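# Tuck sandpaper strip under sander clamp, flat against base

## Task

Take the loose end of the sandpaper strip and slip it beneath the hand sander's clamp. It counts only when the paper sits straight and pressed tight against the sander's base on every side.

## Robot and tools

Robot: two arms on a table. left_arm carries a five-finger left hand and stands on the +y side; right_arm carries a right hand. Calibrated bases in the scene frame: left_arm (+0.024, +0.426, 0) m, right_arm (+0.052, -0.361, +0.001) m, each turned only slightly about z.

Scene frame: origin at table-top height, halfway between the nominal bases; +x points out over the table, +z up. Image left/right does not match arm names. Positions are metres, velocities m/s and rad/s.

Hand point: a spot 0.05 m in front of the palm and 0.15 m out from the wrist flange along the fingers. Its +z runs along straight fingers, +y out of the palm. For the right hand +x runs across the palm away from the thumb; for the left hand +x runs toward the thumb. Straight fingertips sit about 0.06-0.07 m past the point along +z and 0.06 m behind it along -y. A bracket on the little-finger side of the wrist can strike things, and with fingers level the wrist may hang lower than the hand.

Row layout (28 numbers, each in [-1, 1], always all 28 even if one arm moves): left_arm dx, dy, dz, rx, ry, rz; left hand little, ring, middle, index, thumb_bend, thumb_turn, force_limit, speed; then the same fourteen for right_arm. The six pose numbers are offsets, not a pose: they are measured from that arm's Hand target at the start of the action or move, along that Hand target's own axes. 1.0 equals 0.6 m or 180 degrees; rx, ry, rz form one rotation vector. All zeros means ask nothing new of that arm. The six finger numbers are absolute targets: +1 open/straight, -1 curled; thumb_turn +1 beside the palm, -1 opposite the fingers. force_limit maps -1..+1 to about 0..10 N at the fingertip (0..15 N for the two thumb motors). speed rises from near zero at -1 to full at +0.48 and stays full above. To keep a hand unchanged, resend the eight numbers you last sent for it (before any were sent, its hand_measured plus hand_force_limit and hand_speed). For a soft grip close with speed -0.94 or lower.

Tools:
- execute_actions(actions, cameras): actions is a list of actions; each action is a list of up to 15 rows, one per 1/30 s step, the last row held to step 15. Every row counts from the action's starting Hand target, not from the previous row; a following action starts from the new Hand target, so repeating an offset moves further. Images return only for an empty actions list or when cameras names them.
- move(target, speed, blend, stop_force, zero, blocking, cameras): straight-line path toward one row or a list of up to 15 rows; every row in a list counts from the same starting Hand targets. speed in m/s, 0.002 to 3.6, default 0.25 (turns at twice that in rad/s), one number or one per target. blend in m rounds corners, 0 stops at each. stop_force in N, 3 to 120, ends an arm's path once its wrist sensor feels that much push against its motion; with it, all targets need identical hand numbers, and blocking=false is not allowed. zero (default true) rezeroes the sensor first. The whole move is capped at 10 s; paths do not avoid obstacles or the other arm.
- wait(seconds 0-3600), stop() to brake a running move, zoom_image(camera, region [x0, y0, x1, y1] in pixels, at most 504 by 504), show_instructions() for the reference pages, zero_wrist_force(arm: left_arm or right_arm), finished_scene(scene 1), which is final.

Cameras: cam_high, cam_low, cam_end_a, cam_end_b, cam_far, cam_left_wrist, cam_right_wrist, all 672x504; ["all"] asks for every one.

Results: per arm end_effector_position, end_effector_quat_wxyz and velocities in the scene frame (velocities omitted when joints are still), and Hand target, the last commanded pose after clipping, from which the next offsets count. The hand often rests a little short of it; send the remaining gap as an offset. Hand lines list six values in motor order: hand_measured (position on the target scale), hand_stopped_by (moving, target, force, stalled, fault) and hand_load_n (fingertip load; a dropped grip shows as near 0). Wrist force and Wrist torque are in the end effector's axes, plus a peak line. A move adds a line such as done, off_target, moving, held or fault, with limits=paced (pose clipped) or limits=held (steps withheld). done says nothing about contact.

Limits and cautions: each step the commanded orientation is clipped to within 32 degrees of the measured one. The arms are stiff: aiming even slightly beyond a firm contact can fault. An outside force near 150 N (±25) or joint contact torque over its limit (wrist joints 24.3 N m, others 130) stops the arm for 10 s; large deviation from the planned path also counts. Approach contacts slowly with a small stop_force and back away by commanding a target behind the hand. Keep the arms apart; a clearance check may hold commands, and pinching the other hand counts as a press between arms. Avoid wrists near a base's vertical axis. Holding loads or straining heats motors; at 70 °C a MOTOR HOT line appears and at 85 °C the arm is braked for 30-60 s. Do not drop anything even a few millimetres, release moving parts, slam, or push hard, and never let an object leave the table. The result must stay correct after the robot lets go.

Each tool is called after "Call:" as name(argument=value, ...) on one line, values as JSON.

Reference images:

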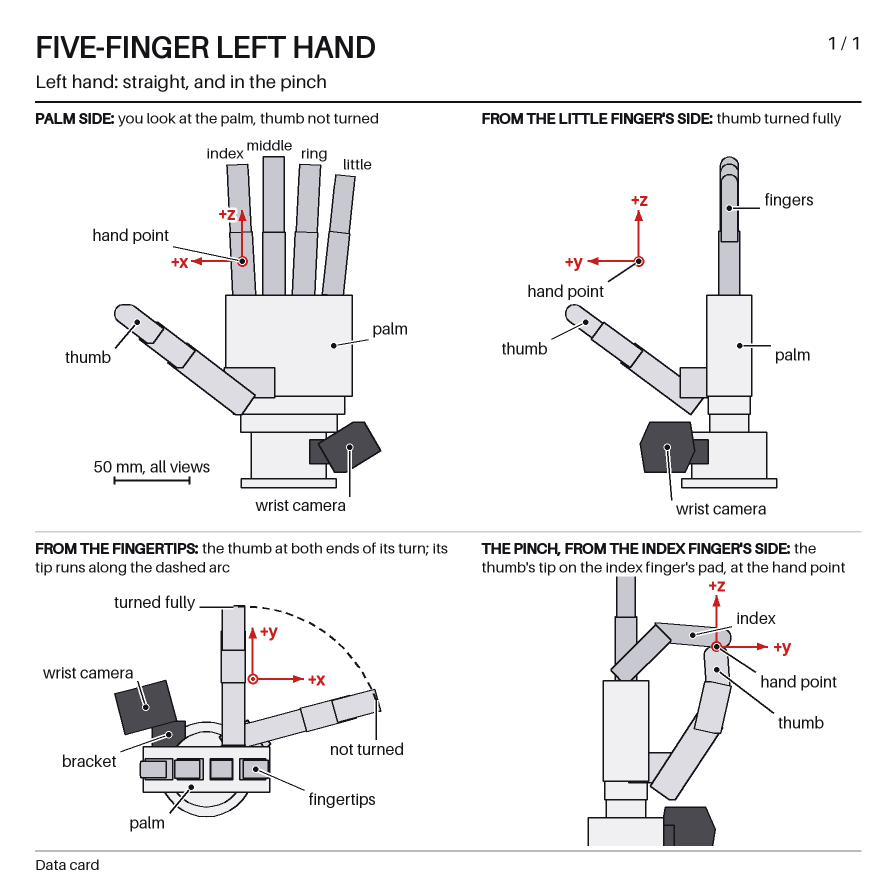

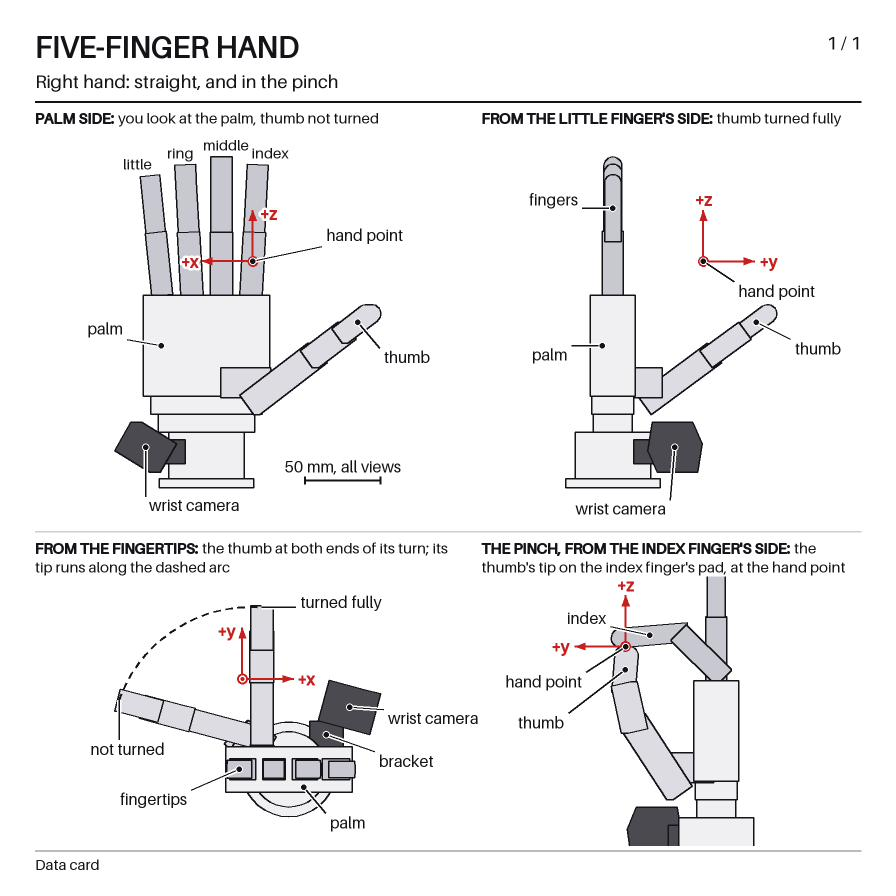

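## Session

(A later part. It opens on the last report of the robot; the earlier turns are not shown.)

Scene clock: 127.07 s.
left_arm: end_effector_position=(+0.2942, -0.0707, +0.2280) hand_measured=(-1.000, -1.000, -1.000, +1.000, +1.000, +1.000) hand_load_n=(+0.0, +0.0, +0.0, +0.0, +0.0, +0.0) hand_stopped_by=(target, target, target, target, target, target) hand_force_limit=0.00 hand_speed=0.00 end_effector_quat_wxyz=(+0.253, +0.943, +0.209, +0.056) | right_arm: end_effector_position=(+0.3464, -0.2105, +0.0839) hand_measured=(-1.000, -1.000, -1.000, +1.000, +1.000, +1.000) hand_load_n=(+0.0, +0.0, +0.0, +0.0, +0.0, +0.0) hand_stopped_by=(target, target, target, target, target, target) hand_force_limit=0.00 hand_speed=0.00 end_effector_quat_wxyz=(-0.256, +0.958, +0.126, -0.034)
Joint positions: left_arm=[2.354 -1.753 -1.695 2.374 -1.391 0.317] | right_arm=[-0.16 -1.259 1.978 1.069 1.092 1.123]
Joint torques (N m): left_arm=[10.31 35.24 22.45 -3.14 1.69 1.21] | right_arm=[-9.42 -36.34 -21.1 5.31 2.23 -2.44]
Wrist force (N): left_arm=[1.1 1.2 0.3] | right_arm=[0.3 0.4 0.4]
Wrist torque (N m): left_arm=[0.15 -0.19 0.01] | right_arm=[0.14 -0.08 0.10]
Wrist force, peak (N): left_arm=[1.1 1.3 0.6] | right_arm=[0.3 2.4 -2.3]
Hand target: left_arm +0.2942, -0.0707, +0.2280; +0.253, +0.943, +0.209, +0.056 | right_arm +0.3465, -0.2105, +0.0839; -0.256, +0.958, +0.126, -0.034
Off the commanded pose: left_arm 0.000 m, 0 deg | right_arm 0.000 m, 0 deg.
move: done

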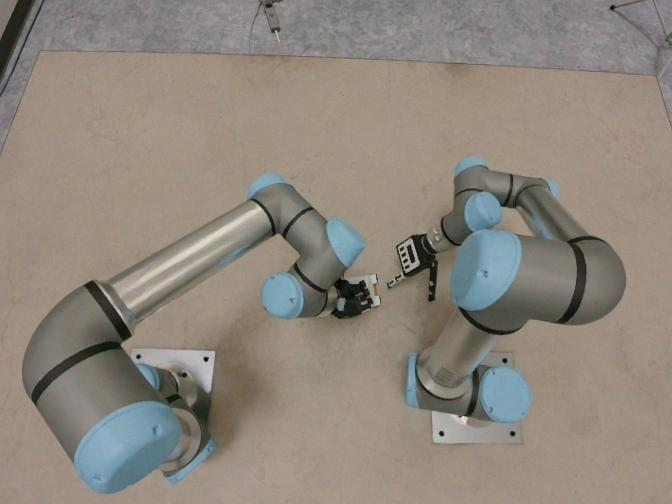

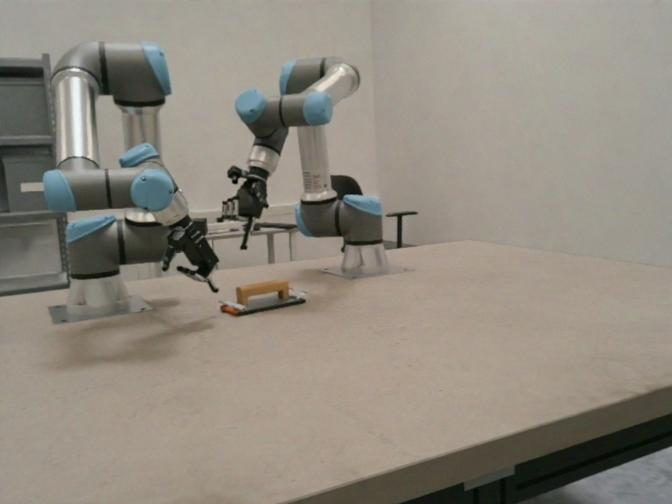

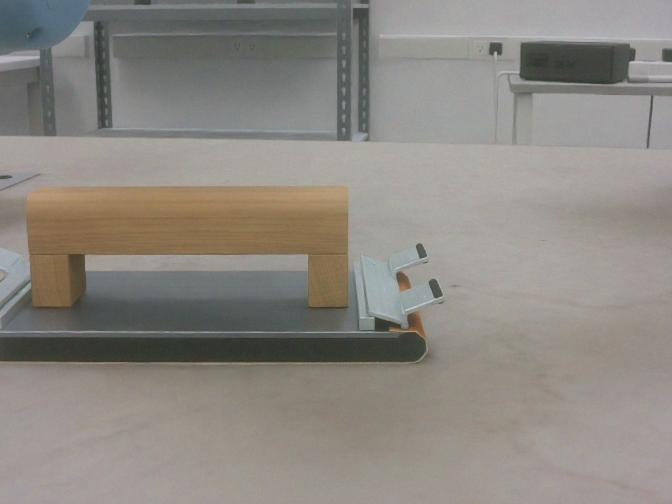

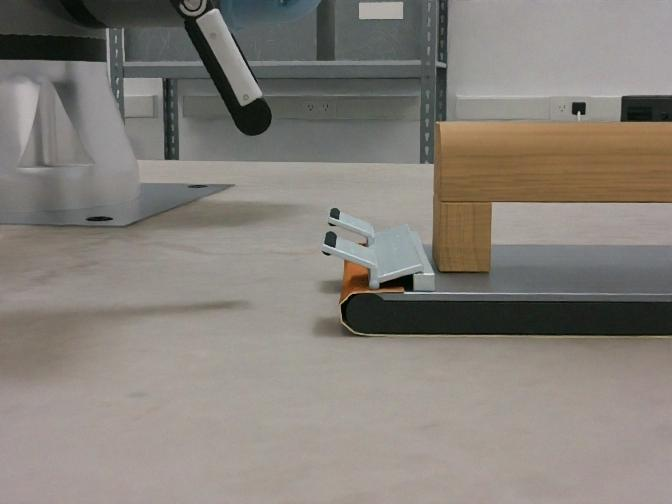

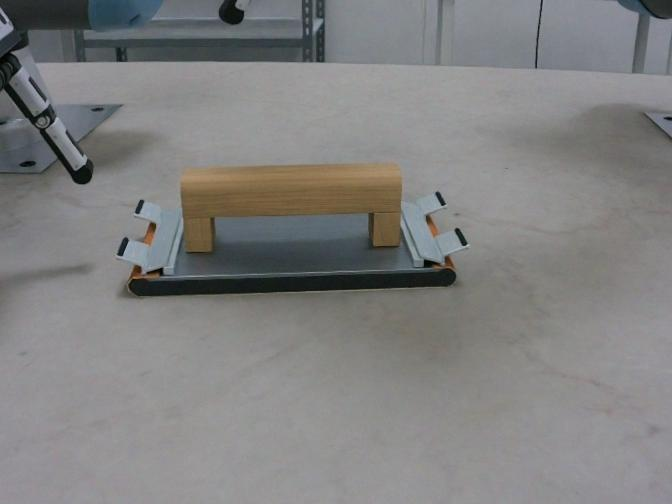

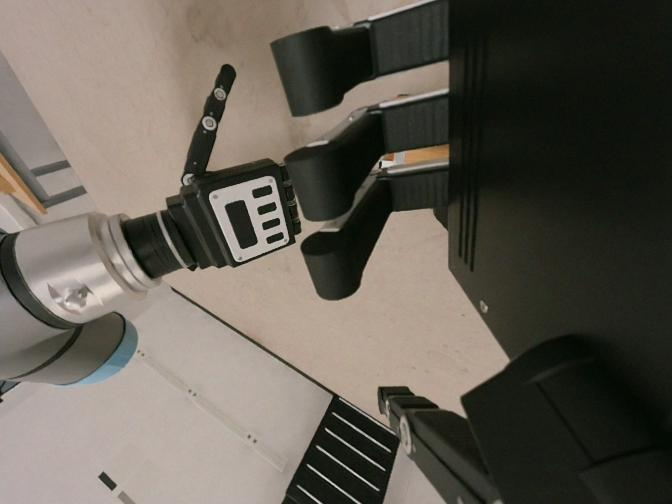

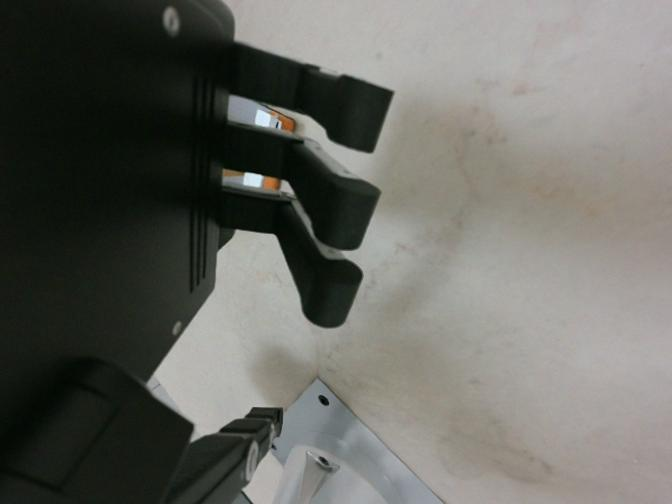

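Call:
zoom_image(camera="cam_end_a", region=[320, 220, 480, 380])

Call:
zoom_image(camera="cam_end_b", region=[320, 260, 420, 350])

Scaled by 3.150 from the camera's image (finer frame: 960x720).

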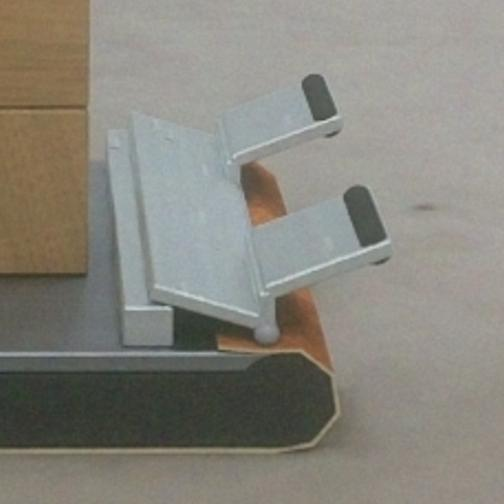

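Scaled by 5.040 from the camera's image (finer frame: 960x720).

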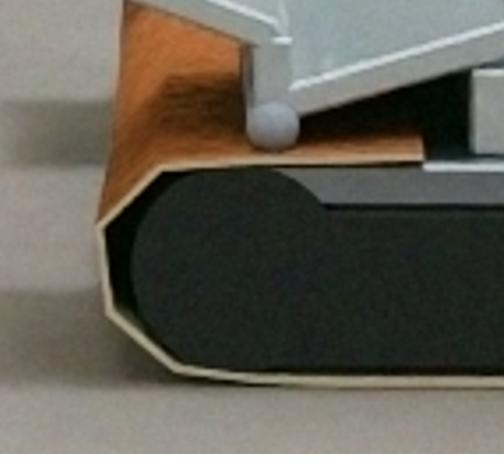

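Call:
move(target=[0.0272,-0.0415,0.0973,0,0,0, -1, -1, -1, 1, 1, 1, 0, 0, 0.0013,0.0386,0.0765, 0,0,0, -1, -1, -1, 1, 1, 1, 0, 0], speed=0.08, cameras=["cam_high","cam_end_b","cam_far"])

Call:
zoom_image(camera="cam_high", region=[290, 250, 420, 330])

Scene clock: 132.20 s.
left_arm: end_effector_position=(+0.3121, -0.0708, +0.1652) hand_measured=(-1.000, -1.000, -1.000, +1.000, +1.000, +1.000) hand_load_n=(+0.5, +0.0, +0.0, +0.0, -0.5, +0.0) hand_stopped_by=(target, target, target, target, target, target) hand_force_limit=0.00 hand_speed=0.00 end_effector_quat_wxyz=(+0.253, +0.943, +0.209, +0.056) | right_arm: end_effector_position=(+0.3465, -0.2076, +0.0327) hand_measured=(-1.000, -1.000, -1.000, +1.000, +1.000, +1.000) hand_load_n=(+0.5, +0.0, +0.0, +0.0, +0.0, +0.0) hand_stopped_by=(target, target, target, target, target, target) hand_force_limit=0.00 hand_speed=0.00 end_effector_quat_wxyz=(-0.256, +0.958, +0.126, -0.034)
Joint positions: left_arm=[2.387 -1.83 -1.774 2.523 -1.376 0.347] | right_arm=[-0.152 -1.165 2.016 0.933 1.09 1.132]
Joint torques (N m): left_arm=[10.64 22.74 8.56 0.2 1.63 1.2] | right_arm=[8.44 -18.2 -3.25 0.38 -3.13 1.61]
Wrist force (N): left_arm=[0.7 0.6 0.8] | right_arm=[0.3 0.7 -0.1]
Wrist torque (N m): left_arm=[0.02 -0.11 0.00] | right_arm=[0.22 -0.08 -0.10]
Wrist force, peak (N): left_arm=[1.3 1.2 0.2] | right_arm=[0.2 1.0 0.0]
Hand target: left_arm +0.3121, -0.0708, +0.1650; +0.253, +0.943, +0.209, +0.056 | right_arm +0.3465, -0.2076, +0.0326; -0.256, +0.958, +0.126, -0.034
Off the commanded pose: left_arm 0.000 m, 0 deg | right_arm 0.000 m, 0 deg.
move: done

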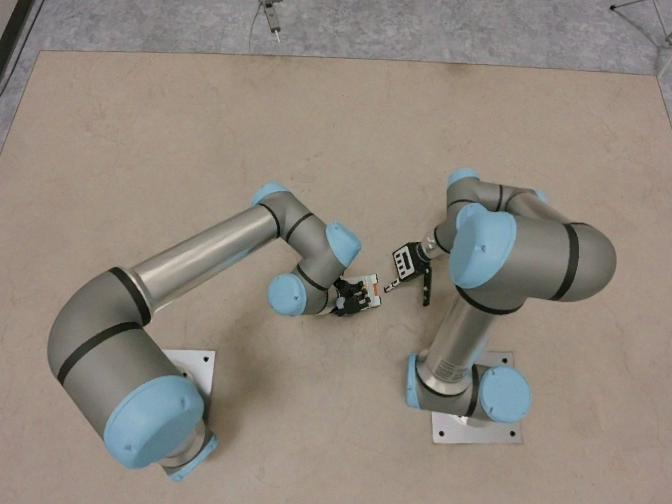

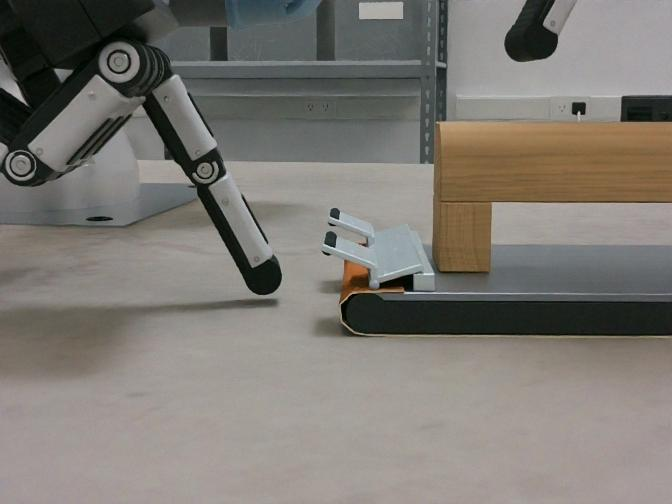

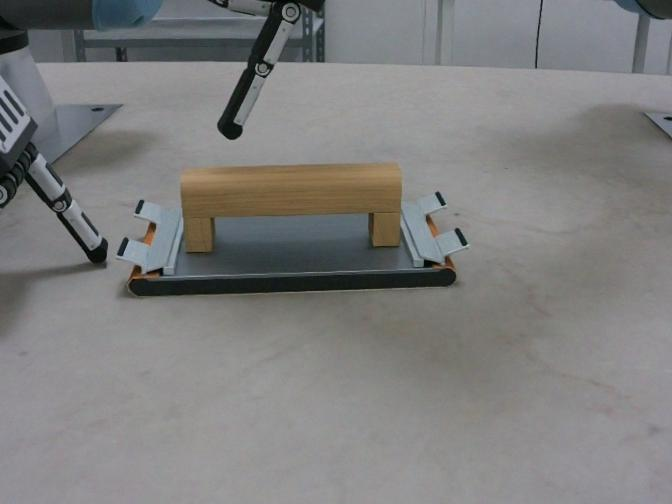

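Scaled by 3.877 from the camera's image (finer frame: 960x720).

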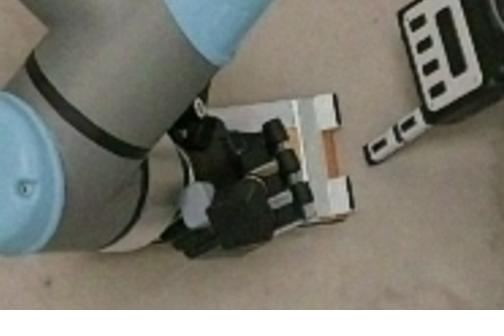

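Call:
move(target=[-0.0060,-0.0241,0.0361,0,0,0, -1, -1, -1, 1, 1, 1, 0, 0, 0.0097,0.0022,-0.0013, 0,0,0, -1, -1, -1, 1, 1, 1, 0, 0], speed=0.02, stop_force=8, cameras=["cam_high","cam_end_b","cam_far"])

Call:
zoom_image(camera="cam_high", region=[290, 250, 420, 330])

Scene clock: 135.60 s.
left_arm: end_effector_position=(+0.3091, -0.0708, +0.1450) hand_measured=(-1.000, -1.000, -1.000, +1.000, +1.000, +1.000) hand_load_n=(+0.0, +0.0, +0.0, +0.0, +0.0, +0.0) hand_stopped_by=(target, target, target, target, target, target) hand_force_limit=0.00 hand_speed=0.00 end_effector_quat_wxyz=(+0.253, +0.943, +0.209, +0.056) | right_arm: end_effector_position=(+0.3525, -0.2076, +0.0326) hand_measured=(-1.000, -1.000, -1.000, +1.000, +1.000, +1.000) hand_load_n=(+0.0, +0.0, +0.0, +0.0, +0.0, +0.0) hand_stopped_by=(target, target, target, target, target, target) hand_force_limit=0.00 hand_speed=0.00 end_effector_quat_wxyz=(-0.256, +0.958, +0.126, -0.034)
Joint positions: left_arm=[2.381 -1.849 -1.806 2.576 -1.378 0.342] | right_arm=[-0.149 -1.154 1.998 0.939 1.09 1.135]
Joint torques (N m): left_arm=[9.18 35.01 19.83 -2.87 2.15 1.04] | right_arm=[8.35 -19.01 -18.61 5.13 -3.19 1.74]
Wrist force (N): left_arm=[2.1 1.2 -7.2] | right_arm=[0.1 0.7 0.2]
Wrist torque (N m): left_arm=[0.54 -0.09 0.28] | right_arm=[0.20 -0.06 -0.11]
Wrist force, peak (N): left_arm=[3.2 1.5 -20.1] | right_arm=[0.3 1.0 0.0]
Hand target: left_arm +0.3091, -0.0708, +0.1450; +0.253, +0.943, +0.209, +0.056 (not the last commanded pose) | right_arm +0.3525, -0.2076, +0.0326; -0.256, +0.958, +0.126, -0.034
Off the commanded pose: left_arm 0.006 m, 0 deg | right_arm 0.000 m, 0 deg.
move: contact (left_arm)

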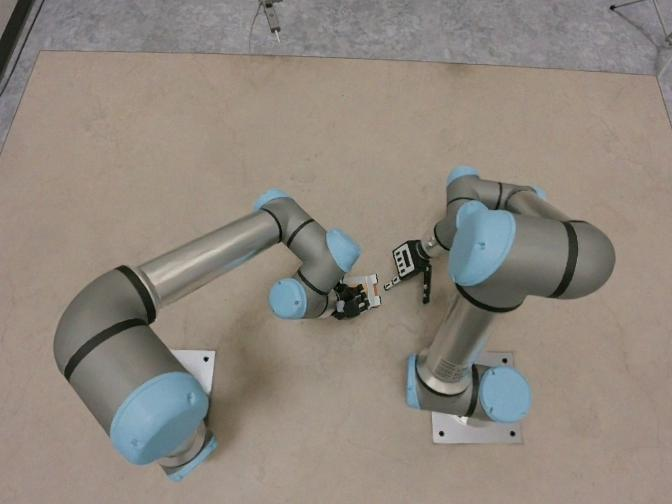

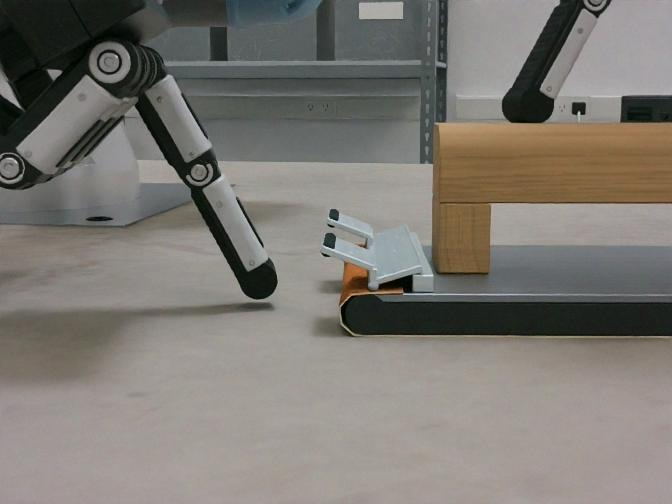

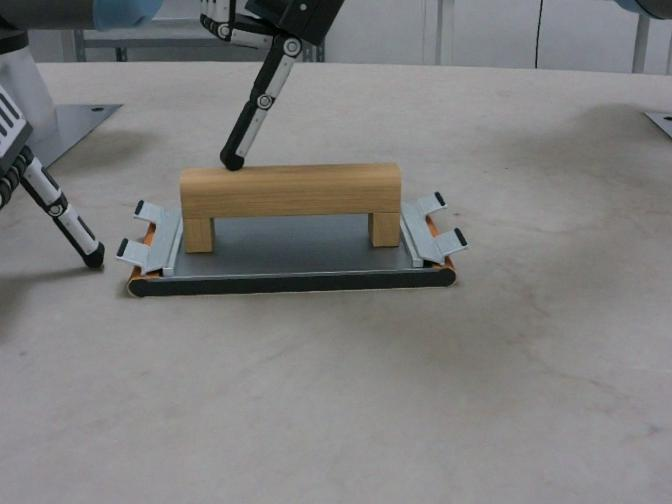

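Scaled by 3.877 from the camera's image (finer frame: 960x720).

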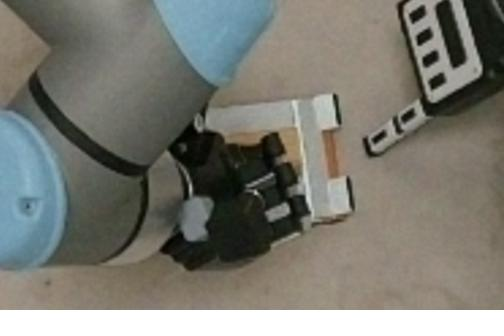

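Call:
move(target=[0,0,0,0,0,0, -1, -1, -1, 1, 1, 1, 0, 0, 0.0035,-0.0280,0.0181, 0,0,0, -1, -1, -1, 1, 1, 1, 0, 0], speed=0.02, stop_force=8, cameras=["cam_end_b"])

Call:
zoom_image(camera="cam_end_b", region=[290, 200, 440, 350])

Scene clock: 138.47 s.
left_arm: end_effector_position=(+0.3091, -0.0708, +0.1450) hand_measured=(-1.000, -1.000, -1.000, +1.000, +1.000, +1.000) hand_load_n=(+0.0, +0.0, +0.0, +0.0, +0.0, +0.0) hand_stopped_by=(target, target, target, target, target, target) hand_force_limit=0.00 hand_speed=0.00 end_effector_quat_wxyz=(+0.253, +0.943, +0.209, +0.056) | right_arm: end_effector_position=(+0.3494, -0.1877, +0.0316) hand_measured=(-1.000, -1.000, -1.000, +1.000, +1.000, +1.000) hand_load_n=(+0.0, +0.0, +0.0, +0.0, -0.5, +0.0) hand_stopped_by=(target, target, target, target, target, target) hand_force_limit=0.00 hand_speed=0.00 end_effector_quat_wxyz=(-0.256, +0.958, +0.126, -0.034)
Joint positions: left_arm=[2.381 -1.849 -1.806 2.576 -1.378 0.342] | right_arm=[-0.092 -1.152 1.987 0.918 1.079 1.199]
Joint torques (N m): left_arm=[7.63 33.98 17.43 -2.65 1.96 1.1] | right_arm=[7.73 -18.83 -19.07 0.6 -3.22 1.78]
Wrist force (N): left_arm=[2.1 1.1 -7.1] | right_arm=[0.2 0.7 0.4]
Wrist torque (N m): left_arm=[0.53 -0.09 0.29] | right_arm=[0.15 -0.04 -0.10]
Wrist force, peak (N): left_arm=[2.1 1.0 -7.4] | right_arm=[0.1 0.9 0.5]
Hand target: left_arm +0.3091, -0.0708, +0.1450; +0.253, +0.943, +0.209, +0.056 | right_arm +0.3494, -0.1877, +0.0316; -0.256, +0.958, +0.126, -0.034
Off the commanded pose: left_arm 0.000 m, 0 deg | right_arm 0.000 m, 0 deg.
move: done

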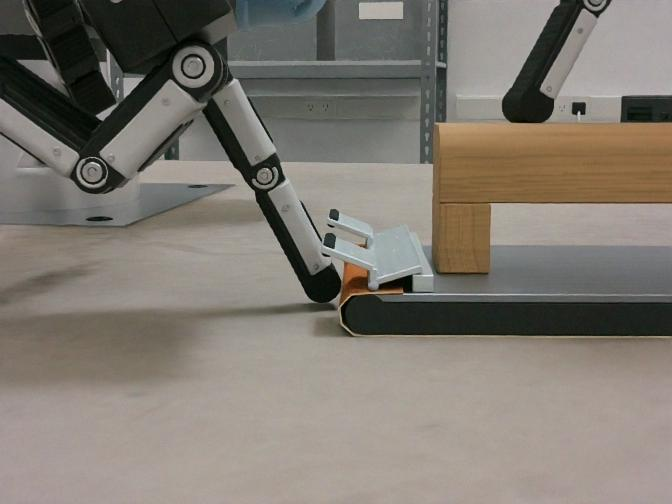

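Scaled by 3.360 from the camera's image (finer frame: 960x720).

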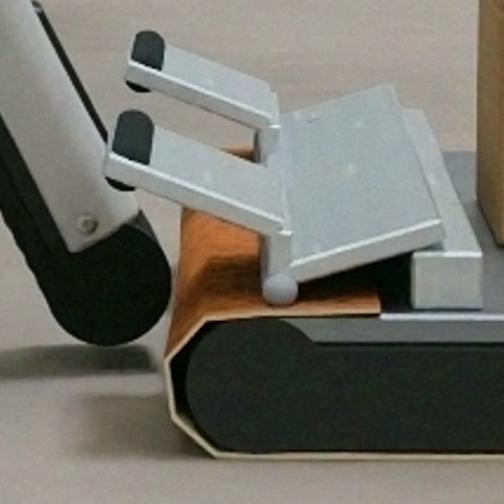

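Call:
move(target=[0,0,0,0,0,0, -1, -1, -1, 1, 1, 1, 0, 0, 0.0008,-0.0058,0.0033, 0,0,0, -1, -1, -1, 1, 1, 1, 0, 0], speed=0.01, stop_force=8, cameras=["cam_end_b"])

Call:
zoom_image(camera="cam_end_b", region=[290, 200, 440, 350])

Scene clock: 140.67 s.
left_arm: end_effector_position=(+0.3091, -0.0708, +0.1450) hand_measured=(-1.000, -1.000, -1.000, +1.000, +1.000, +1.000) hand_load_n=(+0.0, +0.0, +0.0, +0.0, +0.0, +0.0) hand_stopped_by=(target, target, target, target, target, target) hand_force_limit=0.00 hand_speed=0.00 end_effector_quat_wxyz=(+0.253, +0.943, +0.209, +0.056) | right_arm: end_effector_position=(+0.3489, -0.1840, +0.0316) hand_measured=(-1.000, -1.000, -1.000, +1.000, +1.000, +1.000) hand_load_n=(+0.0, +0.0, +0.0, -5.5, +0.0, +0.0) hand_stopped_by=(target, target, target, target, target, target) hand_force_limit=0.00 hand_speed=0.00 end_effector_quat_wxyz=(-0.256, +0.958, +0.126, -0.034)
Joint positions: left_arm=[2.381 -1.849 -1.806 2.576 -1.378 0.342] | right_arm=[-0.081 -1.151 1.985 0.914 1.077 1.211]
Joint torques (N m): left_arm=[8.76 34.54 20.73 -2.85 1.81 1.04] | right_arm=[-8.71 -20.4 -4.88 3.89 -0.83 -2.24]
Wrist force (N): left_arm=[2.5 1.1 -7.0] | right_arm=[-2.9 6.0 -6.0]
Wrist torque (N m): left_arm=[0.52 -0.10 0.31] | right_arm=[0.65 0.05 -0.22]
Wrist force, peak (N): left_arm=[1.9 1.1 -7.5] | right_arm=[-2.7 6.3 -6.6]
Hand target: left_arm +0.3091, -0.0708, +0.1450; +0.253, +0.943, +0.209, +0.056 | right_arm +0.3488, -0.1841, +0.0316; -0.256, +0.958, +0.126, -0.034
Off the commanded pose: left_arm 0.000 m, 0 deg | right_arm 0.000 m, 0 deg.
move: contact (right_arm)

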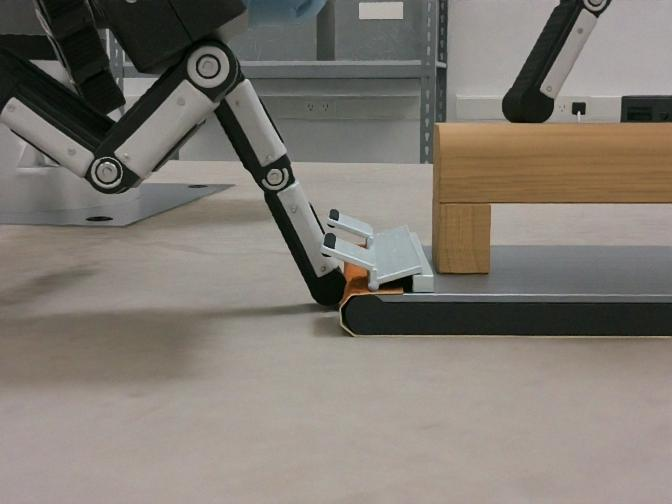

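Scaled by 3.360 from the camera's image (finer frame: 960x720).

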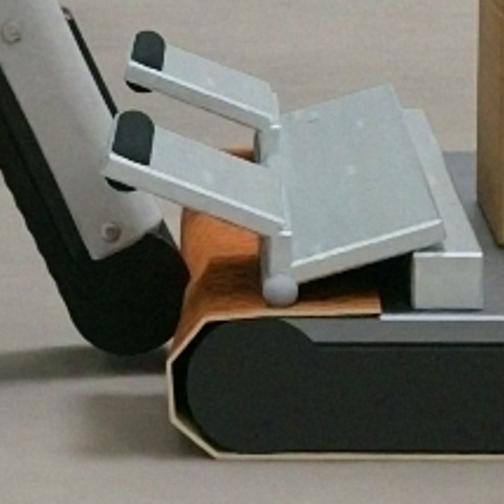

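Call:
move(target=[[0,0,-0.15,0,0,0, -1, -1, -1, 1, 1, 1, 0, 0, -0.0035,0.0280,-0.0181, 0,0,0, -1, -1, -1, 1, 1, 1, 0, 0],[-0.05,-0.2,-0.3,0,0,0, -1, -1, -1, 1, 1, 1, 0, 0, -0.0035,0.0380,-0.14, 0,0,0, -1, -1, -1, 1, 1, 1, 0, 0]], speed=[0.05,0.2], cameras=["cam_high","cam_end_b","cam_low","cam_far"])

Call:
zoom_image(camera="cam_high", region=[290, 250, 400, 330])

Call:
zoom_image(camera="cam_end_b", region=[320, 260, 420, 350])

Call:
zoom_image(camera="cam_low", region=[200, 260, 320, 330])

Scene clock: 146.53 s.
left_arm: end_effector_position=(+0.1999, +0.0923, +0.2407) hand_measured=(-1.000, -1.000, -1.000, +1.000, +1.000, +1.000) hand_load_n=(+0.0, +0.0, +0.0, +0.0, +0.0, +0.0) hand_stopped_by=(target, target, target, target, target, target) hand_force_limit=0.00 hand_speed=0.00 end_effector_quat_wxyz=(+0.253, +0.943, +0.209, +0.056) | right_arm: end_effector_position=(+0.3627, -0.2442, +0.0930) hand_measured=(-1.000, -1.000, -1.000, +1.000, +1.000, +1.000) hand_load_n=(+0.0, +0.0, +0.5, +0.0, +0.0, +0.0) hand_stopped_by=(target, target, target, target, target, target) hand_force_limit=0.00 hand_speed=0.00 end_effector_quat_wxyz=(-0.256, +0.958, +0.126, -0.034)
Joint positions: left_arm=[2.66 -1.233 -2.154 2.242 -1.254 0.6] | right_arm=[-0.251 -1.25 1.949 1.135 1.114 1.024]
Joint torques (N m): left_arm=[8.02 11.42 11.01 -3.52 1.24 1.16] | right_arm=[-10.52 -37.64 -20.81 5.28 2.37 -2.29]
Wrist force (N): left_arm=[0.6 0.6 0.3] | right_arm=[0.4 0.2 0.7]
Wrist torque (N m): left_arm=[0.05 -0.07 0.01] | right_arm=[0.10 -0.11 0.08]
Wrist force, peak (N): left_arm=[2.4 1.3 -7.1] | right_arm=[-2.9 6.2 -6.3]
Hand target: left_arm +0.1999, +0.0924, +0.2407; +0.253, +0.943, +0.209, +0.056 | right_arm +0.3627, -0.2442, +0.0931; -0.256, +0.958, +0.126, -0.034
Off the commanded pose: left_arm 0.000 m, 0 deg | right_arm 0.000 m, 0 deg.
move: done
Images, in order (width x height): cam_high 672x504, cam_low 672x504, cam_end_b 672x504, cam_far 672x504.

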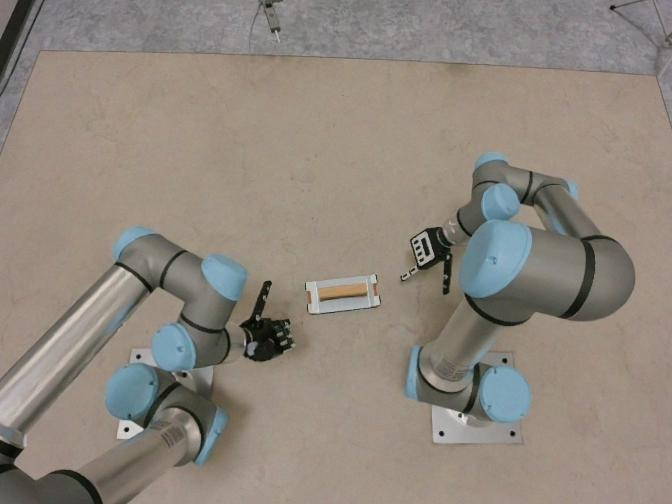

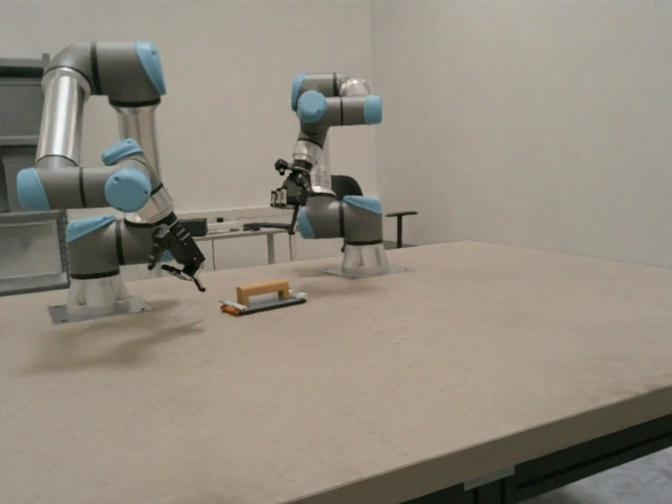

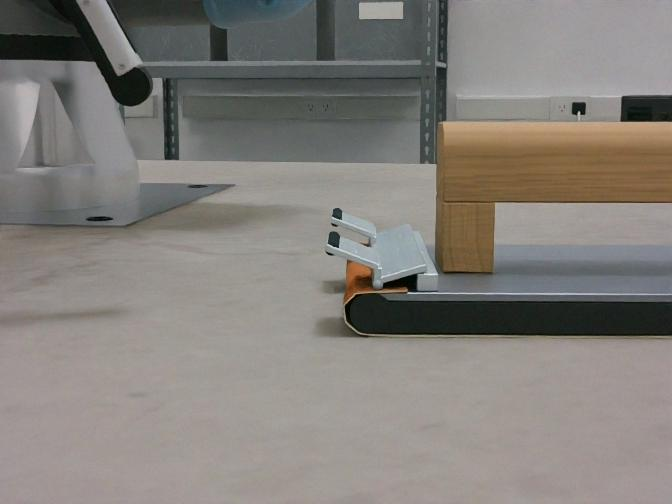

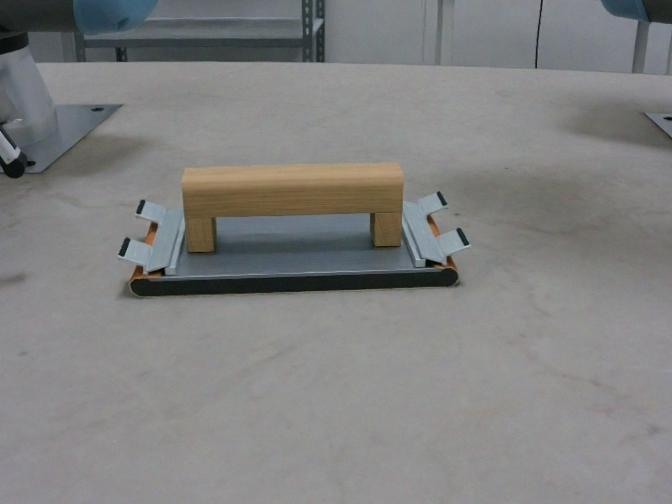

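Scaled by 4.582 from the camera's image (finer frame: 960x720).

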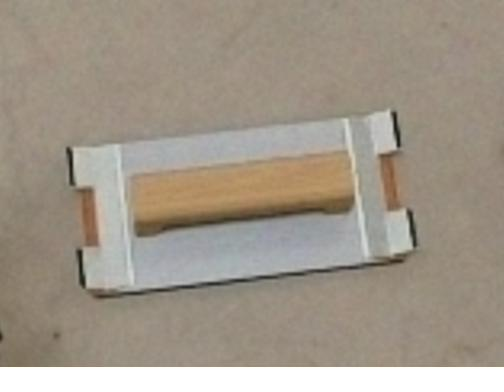

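Scaled by 5.040 from the camera's image (finer frame: 960x720).

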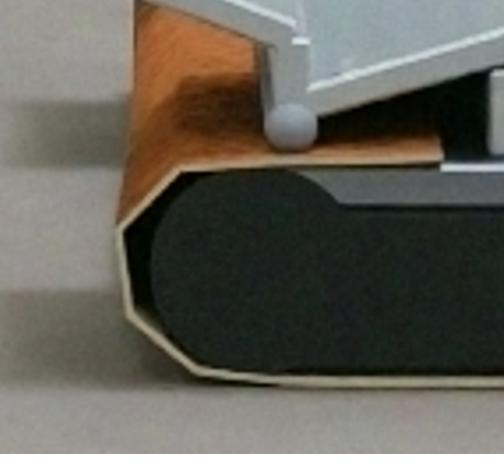

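Scaled by 4.200 from the camera's image (finer frame: 960x720).

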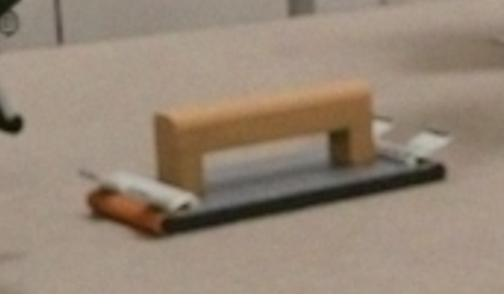

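Call:
finished_scene()

The scene is finished: the task was done.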